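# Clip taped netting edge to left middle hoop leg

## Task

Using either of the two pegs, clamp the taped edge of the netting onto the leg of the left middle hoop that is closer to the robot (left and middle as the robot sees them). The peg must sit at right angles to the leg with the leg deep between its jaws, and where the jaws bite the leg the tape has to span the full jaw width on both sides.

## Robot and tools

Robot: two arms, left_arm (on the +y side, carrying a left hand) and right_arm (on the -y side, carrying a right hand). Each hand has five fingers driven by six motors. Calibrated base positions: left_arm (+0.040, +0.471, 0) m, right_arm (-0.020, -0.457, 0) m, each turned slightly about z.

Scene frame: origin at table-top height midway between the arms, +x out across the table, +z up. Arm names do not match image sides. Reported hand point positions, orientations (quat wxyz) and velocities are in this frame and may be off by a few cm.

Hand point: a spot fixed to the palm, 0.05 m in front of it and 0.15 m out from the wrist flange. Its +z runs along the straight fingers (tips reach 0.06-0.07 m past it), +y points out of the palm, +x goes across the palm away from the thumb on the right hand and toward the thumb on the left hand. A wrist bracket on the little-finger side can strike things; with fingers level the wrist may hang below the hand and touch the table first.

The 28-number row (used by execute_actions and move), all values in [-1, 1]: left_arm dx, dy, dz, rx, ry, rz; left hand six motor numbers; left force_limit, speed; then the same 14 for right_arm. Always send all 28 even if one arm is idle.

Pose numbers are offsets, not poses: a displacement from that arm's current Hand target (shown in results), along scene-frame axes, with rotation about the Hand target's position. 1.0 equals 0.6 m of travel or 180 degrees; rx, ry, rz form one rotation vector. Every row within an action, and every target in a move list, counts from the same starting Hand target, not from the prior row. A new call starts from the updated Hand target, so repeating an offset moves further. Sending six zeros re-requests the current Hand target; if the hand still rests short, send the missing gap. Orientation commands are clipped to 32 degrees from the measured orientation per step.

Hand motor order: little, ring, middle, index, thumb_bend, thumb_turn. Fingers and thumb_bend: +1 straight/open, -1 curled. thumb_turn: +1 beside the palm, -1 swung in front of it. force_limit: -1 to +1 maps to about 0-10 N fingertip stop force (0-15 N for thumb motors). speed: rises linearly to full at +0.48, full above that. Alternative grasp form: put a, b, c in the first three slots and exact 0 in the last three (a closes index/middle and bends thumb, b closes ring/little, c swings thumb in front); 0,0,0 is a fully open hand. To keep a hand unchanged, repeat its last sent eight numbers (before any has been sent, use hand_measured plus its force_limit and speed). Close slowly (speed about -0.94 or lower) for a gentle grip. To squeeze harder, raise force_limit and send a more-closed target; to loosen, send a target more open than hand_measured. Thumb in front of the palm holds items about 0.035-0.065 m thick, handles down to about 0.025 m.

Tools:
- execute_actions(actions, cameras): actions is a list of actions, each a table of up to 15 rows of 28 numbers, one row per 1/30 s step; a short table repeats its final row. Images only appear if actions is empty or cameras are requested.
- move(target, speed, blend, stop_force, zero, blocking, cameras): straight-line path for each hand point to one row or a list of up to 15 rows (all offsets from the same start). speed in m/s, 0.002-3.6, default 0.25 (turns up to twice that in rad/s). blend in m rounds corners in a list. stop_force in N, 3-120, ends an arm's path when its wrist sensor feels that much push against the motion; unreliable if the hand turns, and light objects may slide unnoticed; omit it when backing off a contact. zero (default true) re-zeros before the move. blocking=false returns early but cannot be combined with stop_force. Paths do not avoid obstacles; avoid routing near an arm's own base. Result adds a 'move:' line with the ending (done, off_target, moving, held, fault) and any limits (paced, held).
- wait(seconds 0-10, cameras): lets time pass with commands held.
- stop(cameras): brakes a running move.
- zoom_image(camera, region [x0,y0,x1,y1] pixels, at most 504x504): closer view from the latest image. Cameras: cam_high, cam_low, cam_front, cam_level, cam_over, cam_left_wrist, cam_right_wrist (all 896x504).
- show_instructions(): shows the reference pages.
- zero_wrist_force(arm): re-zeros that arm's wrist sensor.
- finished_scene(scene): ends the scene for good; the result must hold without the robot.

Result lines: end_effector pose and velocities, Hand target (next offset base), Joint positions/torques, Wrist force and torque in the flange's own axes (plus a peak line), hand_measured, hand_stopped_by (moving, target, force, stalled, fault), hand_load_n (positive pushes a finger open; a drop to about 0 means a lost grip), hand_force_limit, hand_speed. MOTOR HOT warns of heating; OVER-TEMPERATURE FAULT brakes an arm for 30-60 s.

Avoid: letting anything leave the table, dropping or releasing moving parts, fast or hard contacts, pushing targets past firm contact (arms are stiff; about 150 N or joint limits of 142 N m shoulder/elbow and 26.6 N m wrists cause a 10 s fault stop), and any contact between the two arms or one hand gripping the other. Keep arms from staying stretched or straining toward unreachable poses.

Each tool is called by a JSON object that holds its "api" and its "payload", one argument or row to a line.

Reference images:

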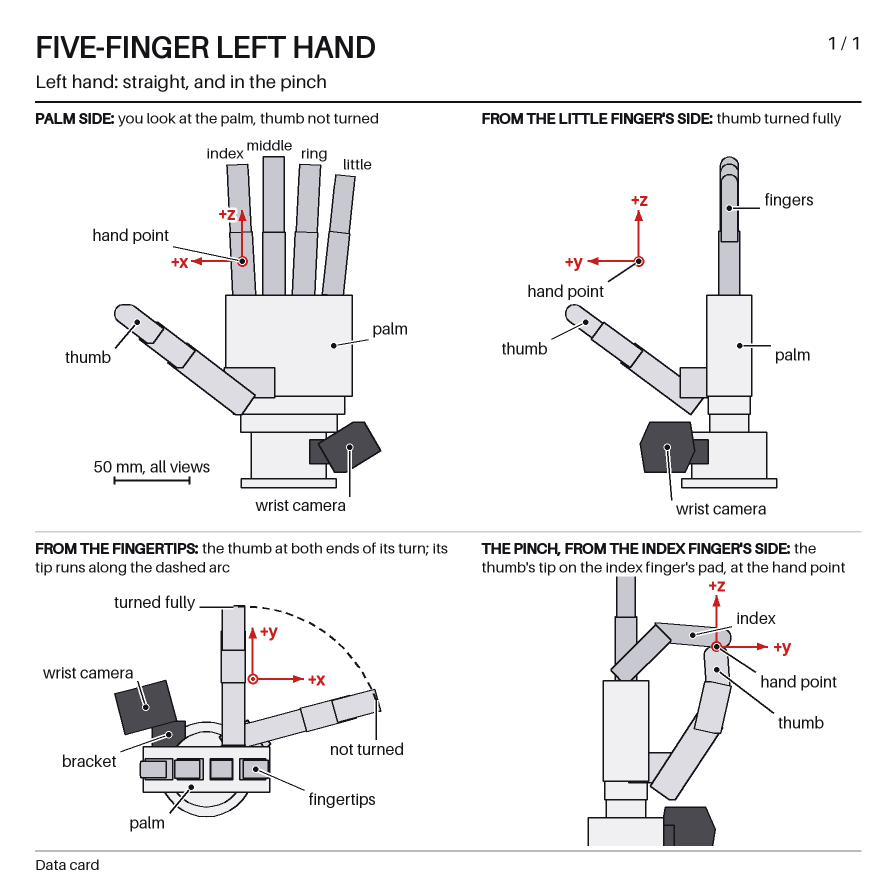

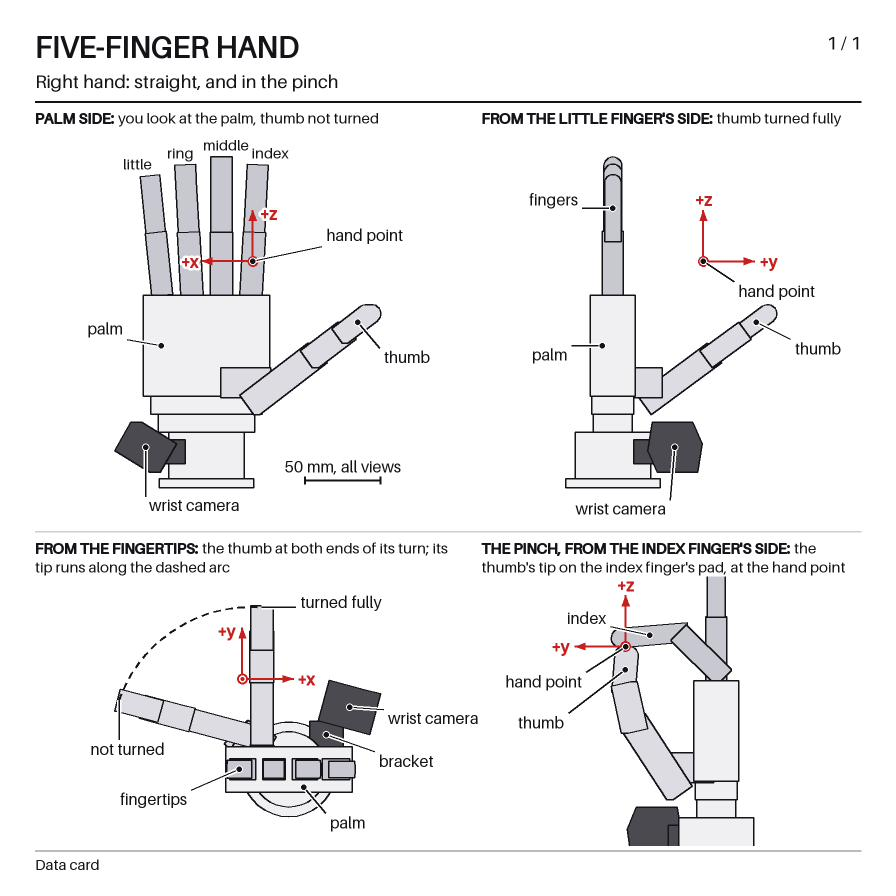

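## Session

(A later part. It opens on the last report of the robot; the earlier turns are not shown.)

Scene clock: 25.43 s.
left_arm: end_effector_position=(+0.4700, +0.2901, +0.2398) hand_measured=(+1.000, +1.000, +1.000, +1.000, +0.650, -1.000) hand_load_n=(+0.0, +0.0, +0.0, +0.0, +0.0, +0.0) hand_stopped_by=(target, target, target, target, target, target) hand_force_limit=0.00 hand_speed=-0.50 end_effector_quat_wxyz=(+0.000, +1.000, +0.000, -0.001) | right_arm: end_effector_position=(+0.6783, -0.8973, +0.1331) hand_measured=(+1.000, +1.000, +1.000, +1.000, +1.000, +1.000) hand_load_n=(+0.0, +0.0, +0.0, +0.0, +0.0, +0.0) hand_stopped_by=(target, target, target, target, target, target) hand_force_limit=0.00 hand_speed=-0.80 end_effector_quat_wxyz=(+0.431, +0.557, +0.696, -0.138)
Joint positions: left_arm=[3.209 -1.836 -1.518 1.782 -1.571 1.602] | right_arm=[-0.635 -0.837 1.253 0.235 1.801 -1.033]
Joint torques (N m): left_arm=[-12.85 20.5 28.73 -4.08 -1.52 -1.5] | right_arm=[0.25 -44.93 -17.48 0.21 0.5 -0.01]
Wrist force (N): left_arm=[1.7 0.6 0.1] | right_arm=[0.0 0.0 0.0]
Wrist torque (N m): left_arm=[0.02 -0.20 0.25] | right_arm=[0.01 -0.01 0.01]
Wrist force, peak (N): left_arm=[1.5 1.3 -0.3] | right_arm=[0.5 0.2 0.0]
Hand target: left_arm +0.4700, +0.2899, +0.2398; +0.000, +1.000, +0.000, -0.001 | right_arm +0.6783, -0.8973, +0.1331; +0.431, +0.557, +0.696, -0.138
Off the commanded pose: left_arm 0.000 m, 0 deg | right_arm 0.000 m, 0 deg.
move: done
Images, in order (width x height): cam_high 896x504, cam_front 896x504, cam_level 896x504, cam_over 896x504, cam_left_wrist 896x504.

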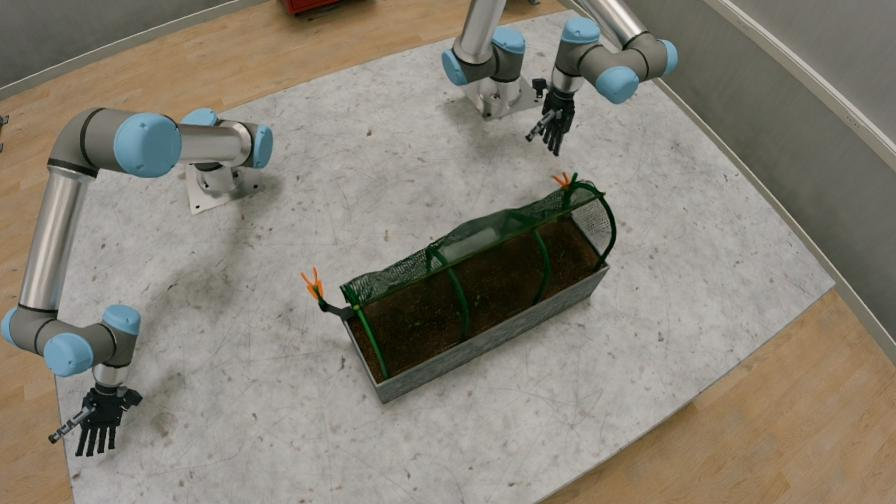

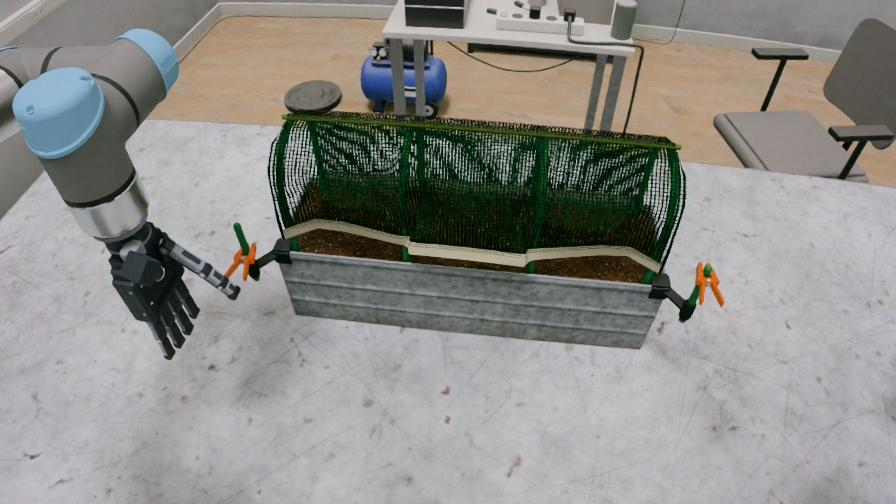

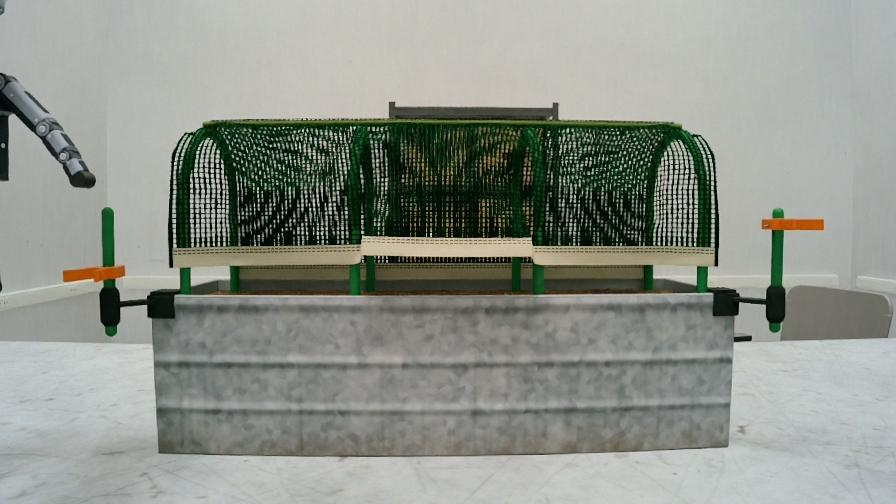

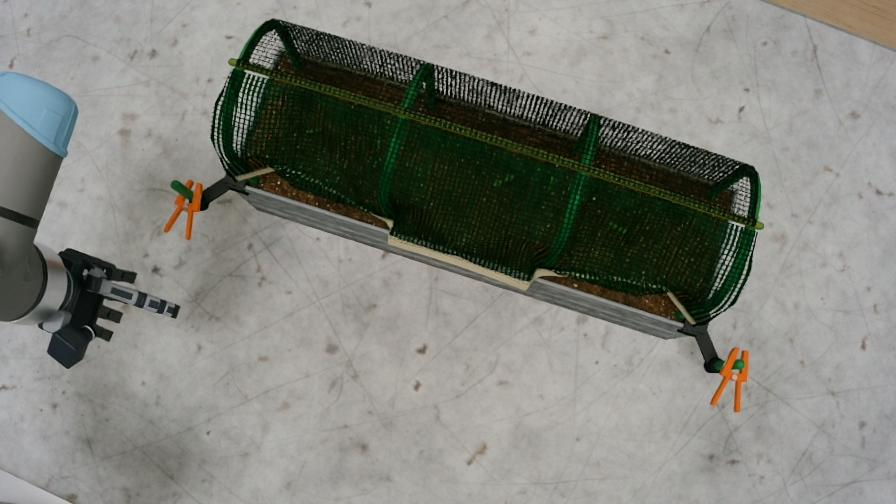

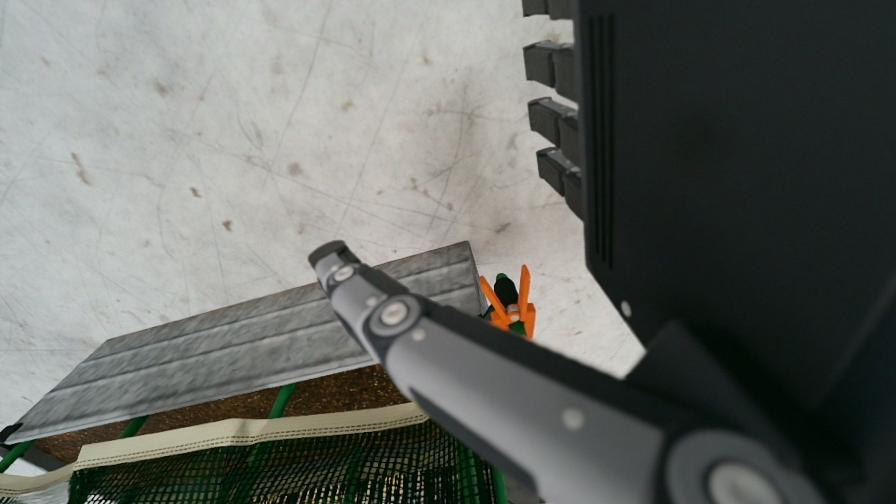

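{"api": "move", "payload": {
  "target": [-0.0333, 0.0167, 0.1, 0.3036, -0.0769, 0.0399, 1,1,1,1,0.65,-1, 0, -0.3, 0,0,0,0,0,0, 0,0,0,0,0,0, 0, -0.8],
  "speed": 0.25,
  "cameras": ["cam_high", "cam_front", "cam_level", "cam_over", "cam_left_wrist"]
}}

Scene clock: 32.77 s.
left_arm: end_effector_position=(+0.4539, +0.2975, +0.2910) hand_measured=(+1.000, +1.000, +1.000, +1.000, +0.650, -1.000) hand_load_n=(+0.0, +0.0, +0.0, +0.0, +0.0, +0.0) hand_stopped_by=(target, target, target, target, target, target) hand_force_limit=0.00 hand_speed=-0.30 end_effector_quat_wxyz=(-0.386, +0.916, +0.046, +0.101) | right_arm: end_effector_position=(+0.6783, -0.8973, +0.1331) hand_measured=(+1.000, +1.000, +1.000, +1.000, +1.000, +1.000) hand_load_n=(+0.0, -0.5, +0.0, +0.0, +0.0, +0.0) hand_stopped_by=(target, target, target, target, target, target) hand_force_limit=0.00 hand_speed=-0.80 end_effector_quat_wxyz=(+0.431, +0.557, +0.696, -0.138)
Joint positions: left_arm=[2.726 -1.938 -1.429 1.54 -2.36 0.911] | right_arm=[-0.635 -0.837 1.253 0.235 1.801 -1.033]
Joint torques (N m): left_arm=[10.18 41.61 30.93 -0.77 0.65 1.47] | right_arm=[0.23 -45.07 -16.98 0.33 0.56 -0.14]
Wrist force (N): left_arm=[1.6 1.3 -1.7] | right_arm=[-0.1 0.1 -0.1]
Wrist torque (N m): left_arm=[0.30 -0.26 -0.16] | right_arm=[0.01 0.01 0.00]
Wrist force, peak (N): left_arm=[0.8 3.2 -2.5] | right_arm=[0.2 0.4 0.4]
Hand target: left_arm +0.4539, +0.2975, +0.2909; -0.386, +0.916, +0.046, +0.101 (not the last commanded pose) | right_arm +0.6783, -0.8973, +0.1331; +0.431, +0.557, +0.696, -0.138
Off the commanded pose: left_arm 0.010 m, 9 deg | right_arm 0.000 m, 0 deg.
move: held (left_arm; a check stopped the path); limits=held
pose unreachable (left arm): on one or more control steps of this call, first in action 0 (counted from 0), this arm could not follow its commanded pose, so it was not sent that pose on those steps. It may still have moved: this result reports where it is.
cause: moving toward the commanded pose would bring two parts of the arm too close to each other (joints 4 (wrist 1) to 6 (wrist 3) lie between them).
Images, in order (width x height): cam_high 896x504, cam_front 896x504, cam_level 896x504, cam_over 896x504, cam_left_wrist 896x504.

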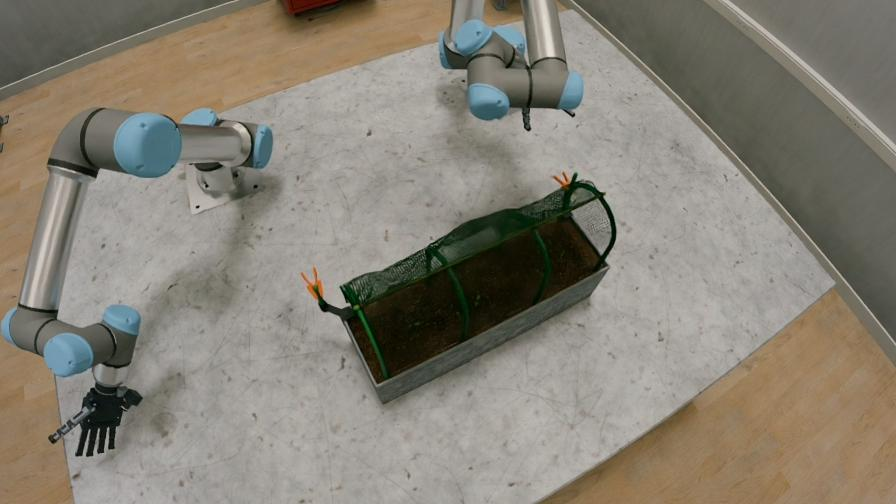

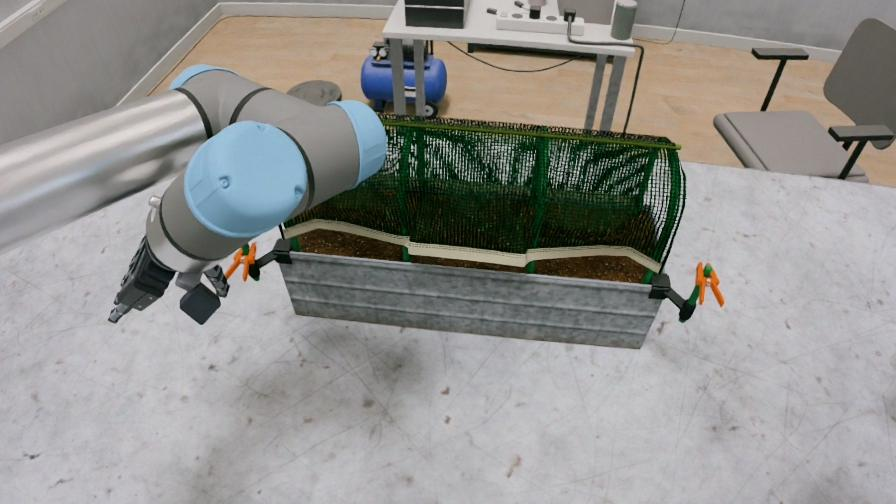

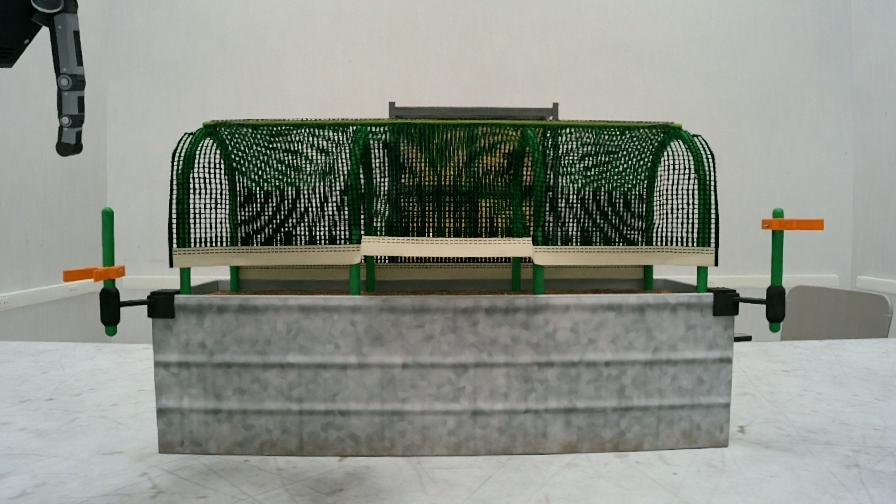

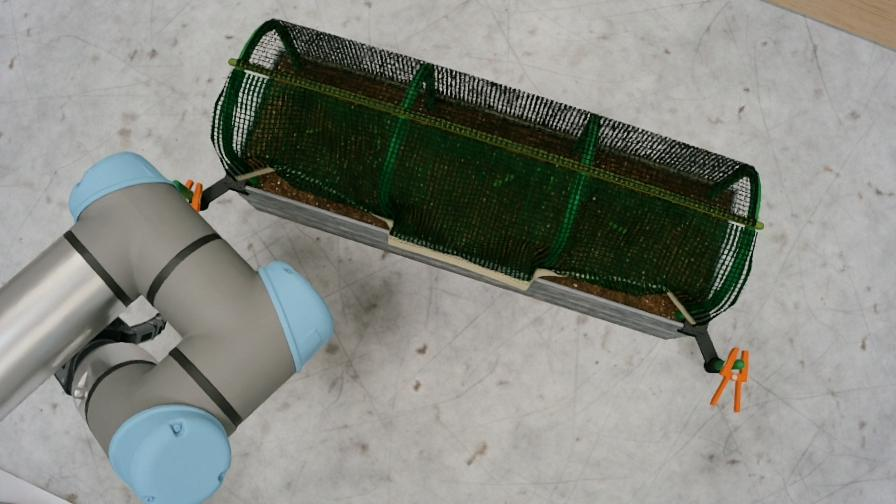

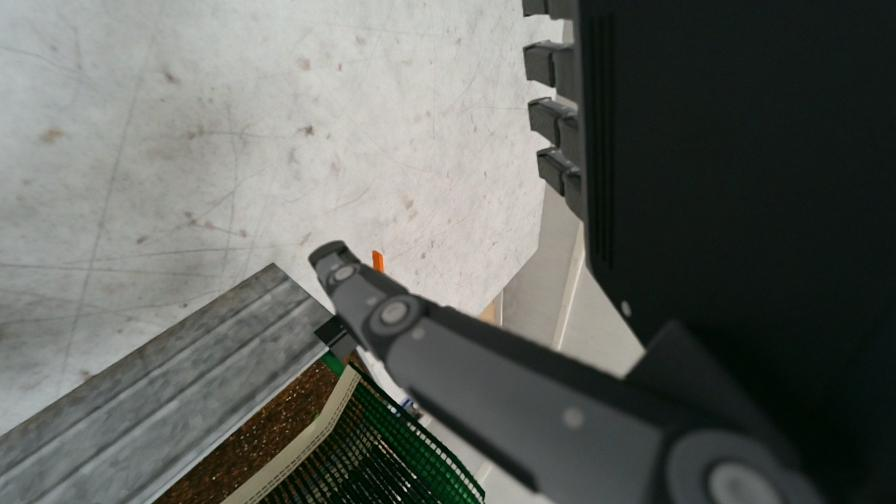

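{"api": "move", "payload": {
  "target": [0.0268, -0.004, -0.168, -0.0304, -0.0127, -0.0095, 1,1,0.6,0.6,0.6,-1, 0, -0.3, 0,0,0,0,0,0, 0,0,0,0,0,0, 0, -0.8],
  "speed": 0.2,
  "cameras": ["cam_high", "cam_front", "cam_level", "cam_over", "cam_left_wrist"]
}}

Scene clock: 37.13 s.
left_arm: end_effector_position=(+0.4700, +0.2951, +0.1902) hand_measured=(+1.000, +1.000, +0.600, +0.600, +0.600, -1.000) hand_load_n=(+0.0, +0.0, +0.0, +0.0, +0.0, +0.0) hand_stopped_by=(target, target, target, target, target, target) hand_force_limit=0.00 hand_speed=-0.30 end_effector_quat_wxyz=(-0.339, +0.932, +0.045, +0.122) | right_arm: end_effector_position=(+0.6783, -0.8973, +0.1331) hand_measured=(+1.000, +1.000, +1.000, +1.000, +1.000, +1.000) hand_load_n=(+0.0, +0.0, +0.0, +0.0, +0.0, +0.0) hand_stopped_by=(target, target, target, target, target, target) hand_force_limit=0.00 hand_speed=-0.80 end_effector_quat_wxyz=(+0.431, +0.557, +0.696, -0.138)
Joint positions: left_arm=[2.772 -1.977 -1.58 1.888 -2.304 1.032] | right_arm=[-0.635 -0.837 1.253 0.235 1.801 -1.033]
Joint torques (N m): left_arm=[9.59 24.95 1.84 -0.72 0.67 1.96] | right_arm=[0.51 -44.4 -17.05 0.4 0.62 -0.09]
Wrist force (N): left_arm=[1.1 1.2 -1.5] | right_arm=[0.2 0.0 0.0]
Wrist torque (N m): left_arm=[0.27 -0.18 -0.15] | right_arm=[0.01 -0.03 0.01]
Wrist force, peak (N): left_arm=[1.7 1.4 -1.9] | right_arm=[-0.2 0.5 0.4]
Hand target: left_arm +0.4700, +0.2951, +0.1901; -0.339, +0.932, +0.045, +0.122 | right_arm +0.6783, -0.8973, +0.1331; +0.431, +0.557, +0.696, -0.138
Off the commanded pose: left_arm 0.000 m, 0 deg | right_arm 0.000 m, 0 deg.
move: done
Images, in order (width x height): cam_high 896x504, cam_front 896x504, cam_level 896x504, cam_over 896x504, cam_left_wrist 896x504.

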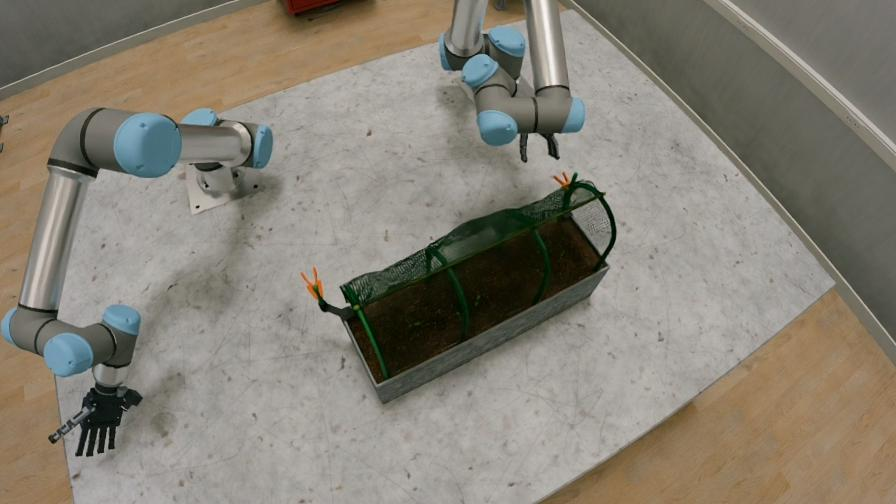

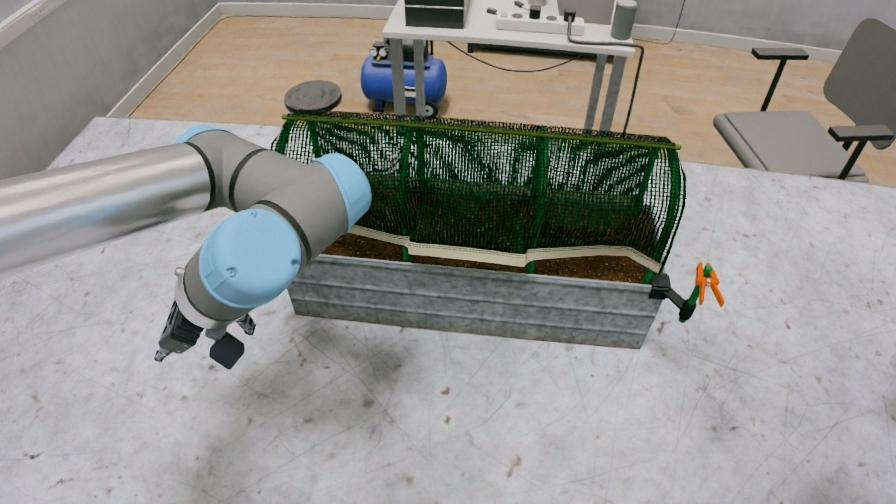

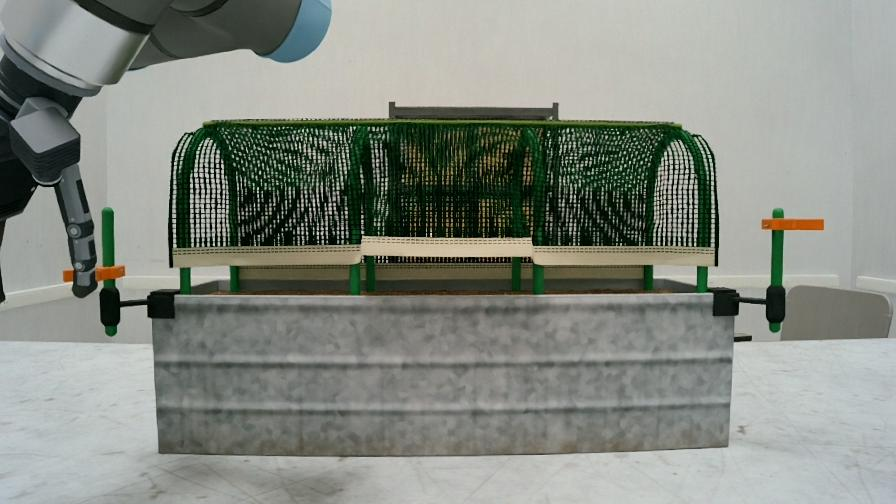

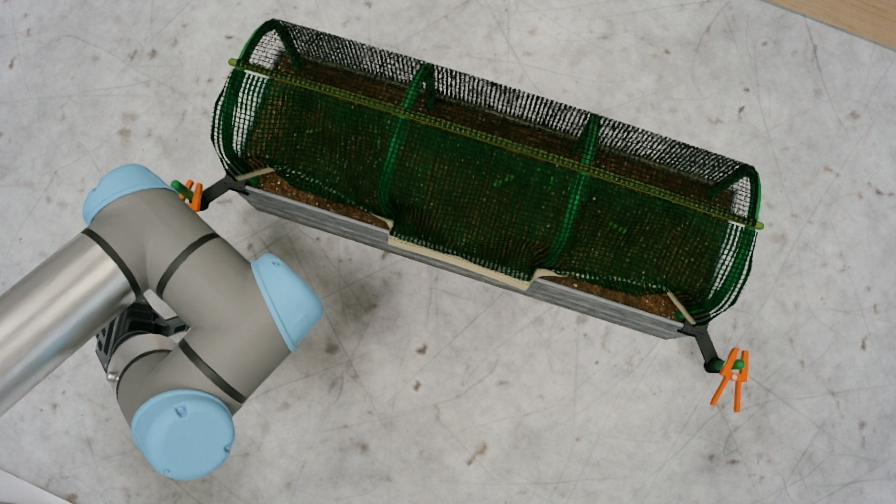

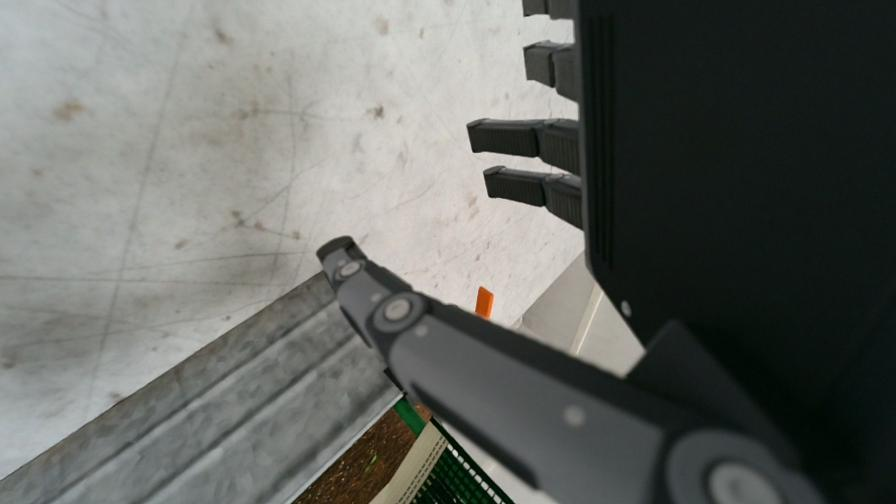

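{"api": "move", "payload": {
  "target": [0.075, 0.0333, -0.0033, 0, 0, 0, 1,1,0.6,0.6,0.6,-1, 0, -0.3, 0,0,0,0,0,0, 0,0,0,0,0,0, 0, -0.8],
  "speed": 0.1,
  "cameras": ["cam_high", "cam_level", "cam_over", "cam_left_wrist"]
}}

Scene clock: 39.50 s.
left_arm: end_effector_position=(+0.5148, +0.3150, +0.1882) hand_measured=(+1.000, +1.000, +0.600, +0.600, +0.600, -1.000) hand_load_n=(+0.0, +0.0, +0.0, +0.0, +0.0, +0.0) hand_stopped_by=(target, target, target, target, target, target) hand_force_limit=0.00 hand_speed=-0.30 end_effector_quat_wxyz=(-0.339, +0.932, +0.045, +0.122) | right_arm: end_effector_position=(+0.6783, -0.8973, +0.1331) hand_measured=(+1.000, +1.000, +1.000, +1.000, +1.000, +1.000) hand_load_n=(+0.0, +0.0, +0.0, +0.0, -0.5, +0.0) hand_stopped_by=(target, target, target, target, target, target) hand_force_limit=0.00 hand_speed=-0.80 end_effector_quat_wxyz=(+0.431, +0.557, +0.696, -0.138)
Joint positions: left_arm=[2.851 -2.026 -1.493 1.921 -2.309 1.138] | right_arm=[-0.635 -0.837 1.253 0.235 1.801 -1.033]
Joint torques (N m): left_arm=[8.96 28.19 30.26 -0.58 0.66 1.94] | right_arm=[0.41 -44.72 -17.2 0.43 0.63 -0.11]
Wrist force (N): left_arm=[0.9 1.3 -1.5] | right_arm=[0.2 0.0 0.0]
Wrist torque (N m): left_arm=[0.30 -0.15 -0.15] | right_arm=[0.01 -0.04 0.01]
Wrist force, peak (N): left_arm=[1.1 1.3 -1.7] | right_arm=[0.6 0.0 0.0]
Hand target: left_arm +0.5150, +0.3151, +0.1882; -0.339, +0.932, +0.045, +0.122 | right_arm +0.6783, -0.8973, +0.1331; +0.431, +0.557, +0.696, -0.138
Off the commanded pose: left_arm 0.000 m, 0 deg | right_arm 0.000 m, 0 deg.
move: done
Images, in order (width x height): cam_high 896x504, cam_level 896x504, cam_over 896x504, cam_left_wrist 896x504.

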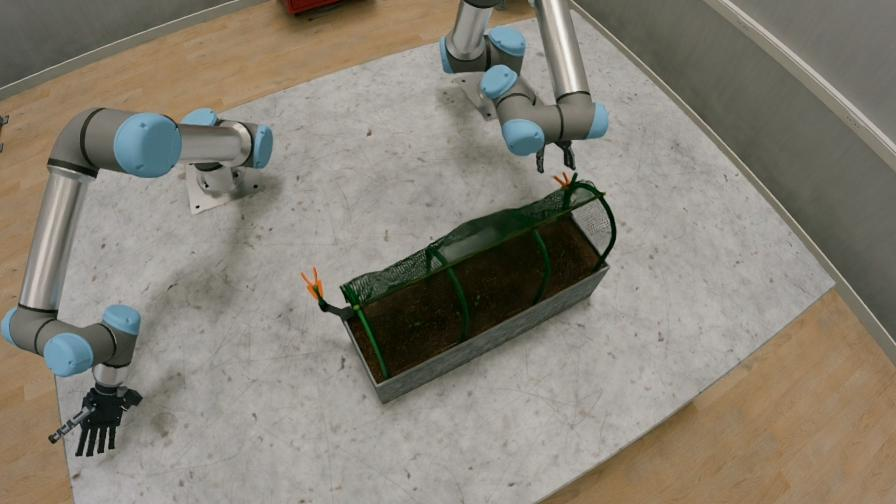

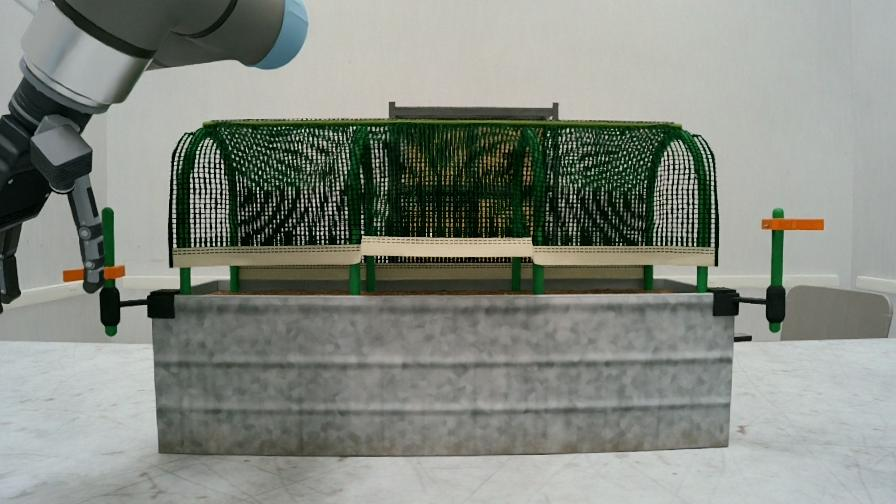

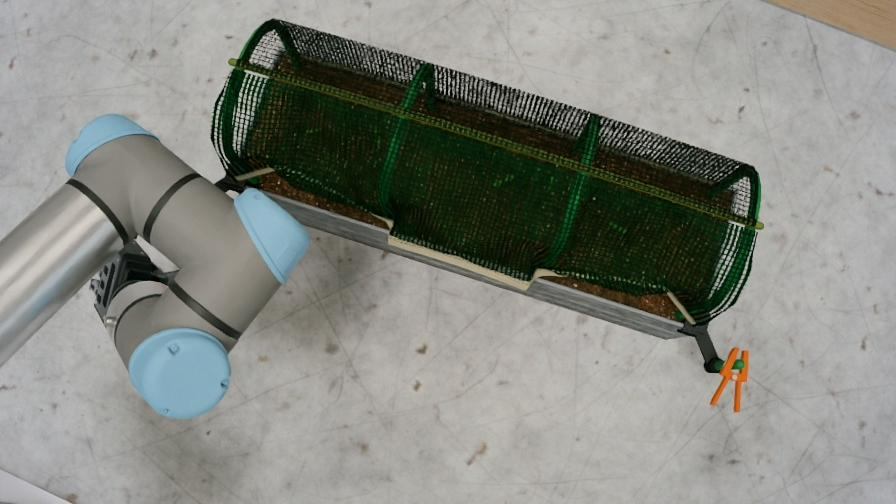

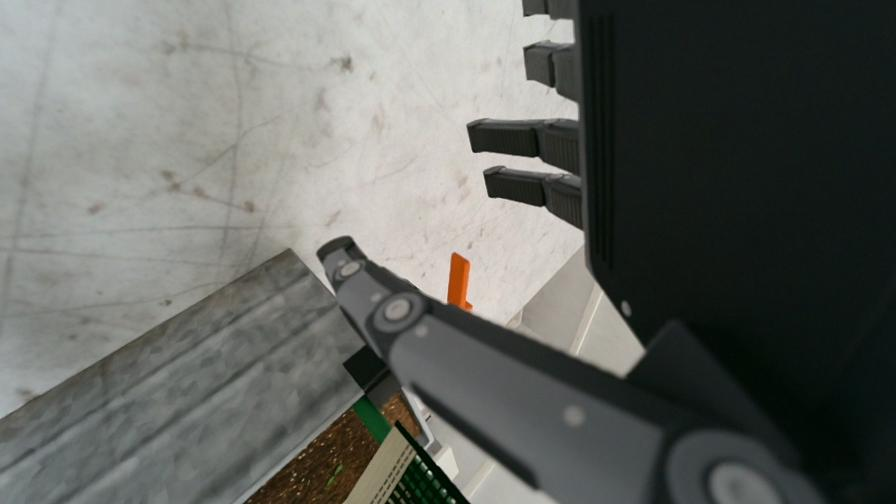

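{"api": "zoom_image", "payload": {
  "camera": "cam_left_wrist",
  "region": [300, 120, 620, 420]
}}

{"api": "zoom_image", "payload": {
  "camera": "cam_level",
  "region": [0, 180, 160, 340]
}}

{"api": "zoom_image", "payload": {
  "camera": "cam_high",
  "region": [500, 110, 640, 220]
}}

Scaled by 1.575 from the camera's 896x504 image, which has a finer 1280x720 frame.

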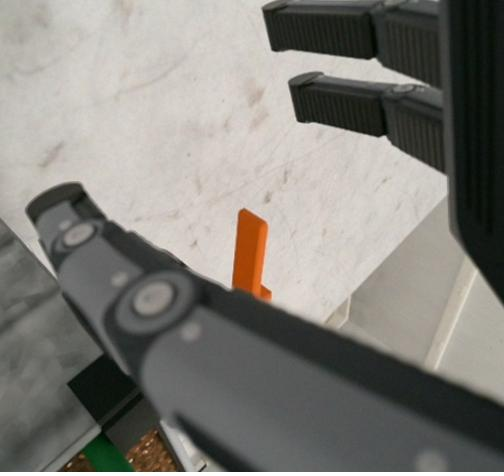

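Scaled by 3.150 from the camera's 896x504 image, which has a finer 1280x720 frame.

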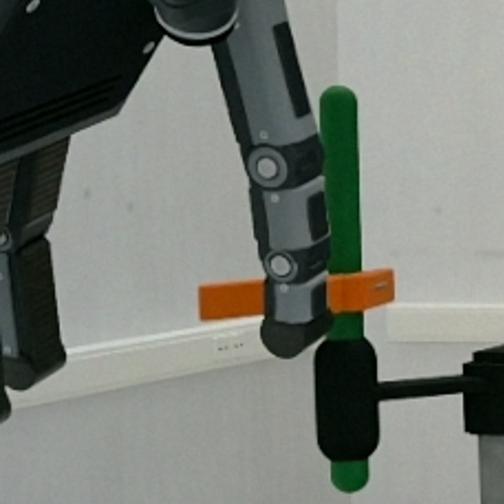

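Scaled by 3.600 from the camera's 896x504 image, which has a finer 1280x720 frame.

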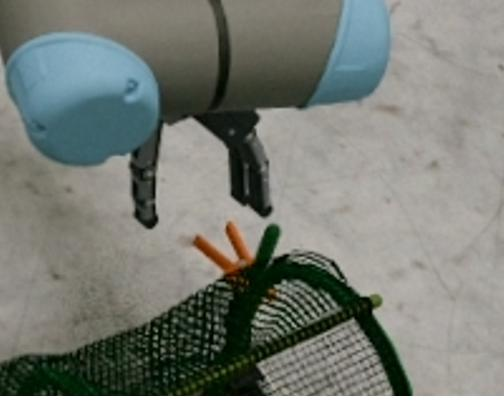

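{"api": "move", "payload": {
  "target": [0.0333, 0, 0, 0, 0, 0, 1,1,0.6,0.6,0.6,-1, 0, -0.3, 0,0,0,0,0,0, 0,0,0,0,0,0, 0, -0.8],
  "speed": 0.1,
  "cameras": ["cam_high", "cam_level", "cam_front", "cam_left_wrist"]
}}

{"api": "zoom_image", "payload": {
  "camera": "cam_high",
  "region": [520, 130, 620, 220]
}}

{"api": "zoom_image", "payload": {
  "camera": "cam_left_wrist",
  "region": [300, 120, 620, 420]
}}

Scene clock: 41.53 s.
left_arm: end_effector_position=(+0.5349, +0.3151, +0.1882) hand_measured=(+1.000, +1.000, +0.600, +0.600, +0.600, -1.000) hand_load_n=(+0.0, +0.0, +0.0, +0.0, +0.0, +0.0) hand_stopped_by=(target, target, target, target, target, target) hand_force_limit=0.00 hand_speed=-0.30 end_effector_quat_wxyz=(-0.339, +0.932, +0.045, +0.122) | right_arm: end_effector_position=(+0.6783, -0.8973, +0.1331) hand_measured=(+1.000, +1.000, +1.000, +1.000, +1.000, +1.000) hand_load_n=(+0.0, +0.0, +0.0, +0.0, -0.5, +0.0) hand_stopped_by=(target, target, target, target, target, target) hand_force_limit=0.00 hand_speed=-0.80 end_effector_quat_wxyz=(+0.431, +0.557, +0.696, -0.138)
Joint positions: left_arm=[2.865 -2.063 -1.433 1.911 -2.309 1.157] | right_arm=[-0.635 -0.837 1.253 0.235 1.801 -1.033]
Joint torques (N m): left_arm=[9.75 28.66 30.16 -4.21 -2.32 1.69] | right_arm=[0.42 -44.99 -17.05 0.49 0.54 -0.1]
Wrist force (N): left_arm=[0.9 1.3 -1.5] | right_arm=[0.2 0.2 0.2]
Wrist torque (N m): left_arm=[0.29 -0.14 -0.17] | right_arm=[0.02 -0.04 0.02]
Wrist force, peak (N): left_arm=[1.2 1.3 -1.8] | right_arm=[0.4 0.3 0.3]
Hand target: left_arm +0.5350, +0.3151, +0.1882; -0.339, +0.932, +0.045, +0.122 | right_arm +0.6783, -0.8973, +0.1331; +0.431, +0.557, +0.696, -0.138
Off the commanded pose: left_arm 0.000 m, 0 deg | right_arm 0.000 m, 0 deg.
move: done
Images, in order (width x height): cam_high 896x504, cam_front 896x504, cam_level 896x504, cam_left_wrist 896x504.

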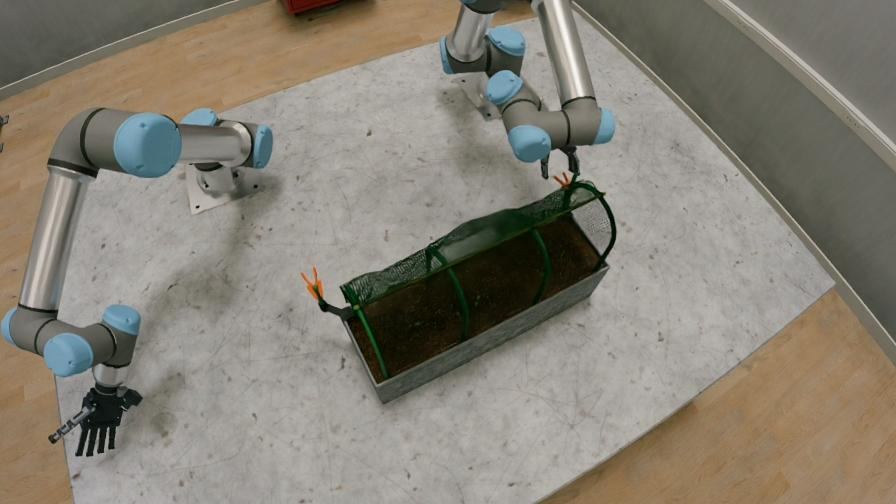

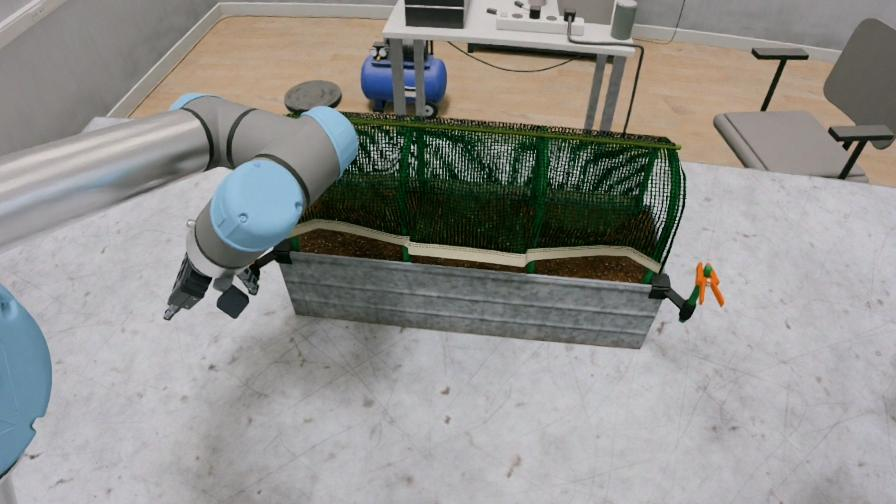

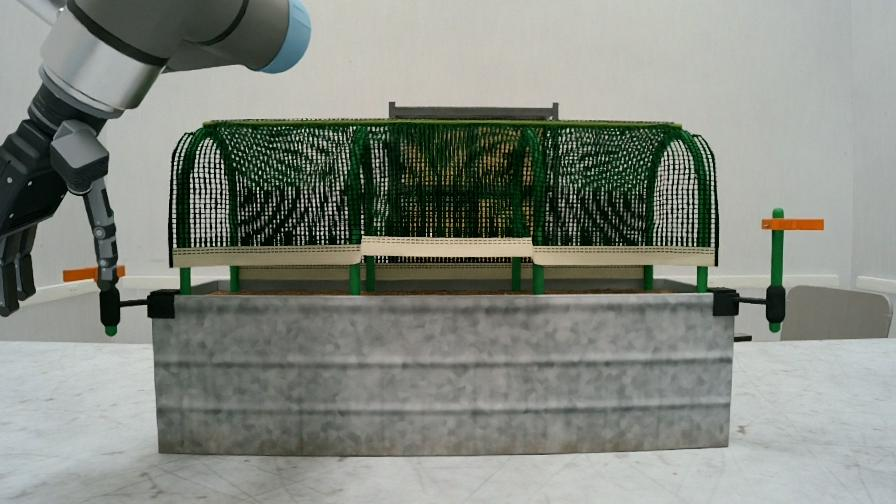

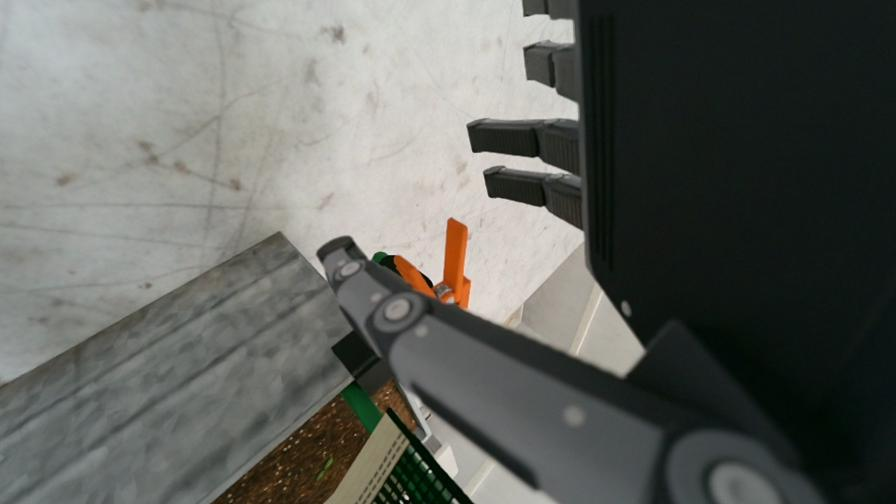

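Scaled by 5.040 from the camera's 896x504 image, which has a finer 1280x720 frame.

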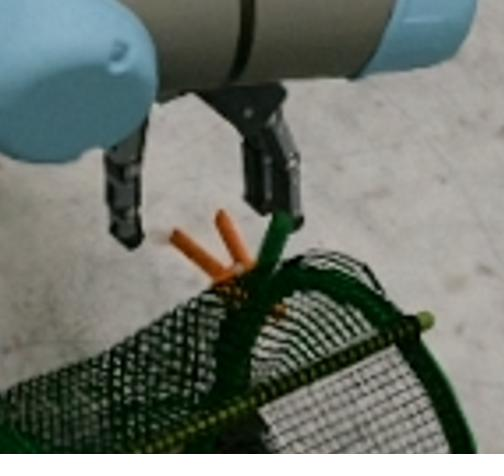

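Scaled by 1.575 from the camera's 896x504 image, which has a finer 1280x720 frame.

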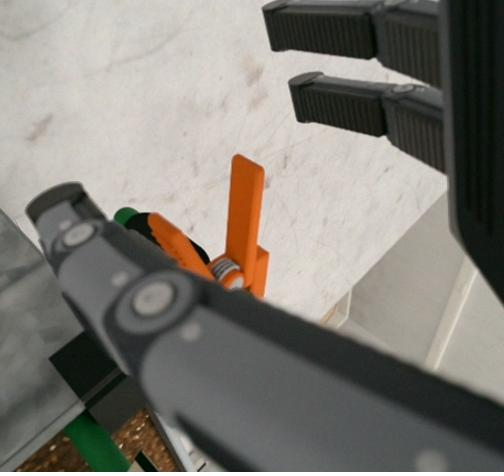

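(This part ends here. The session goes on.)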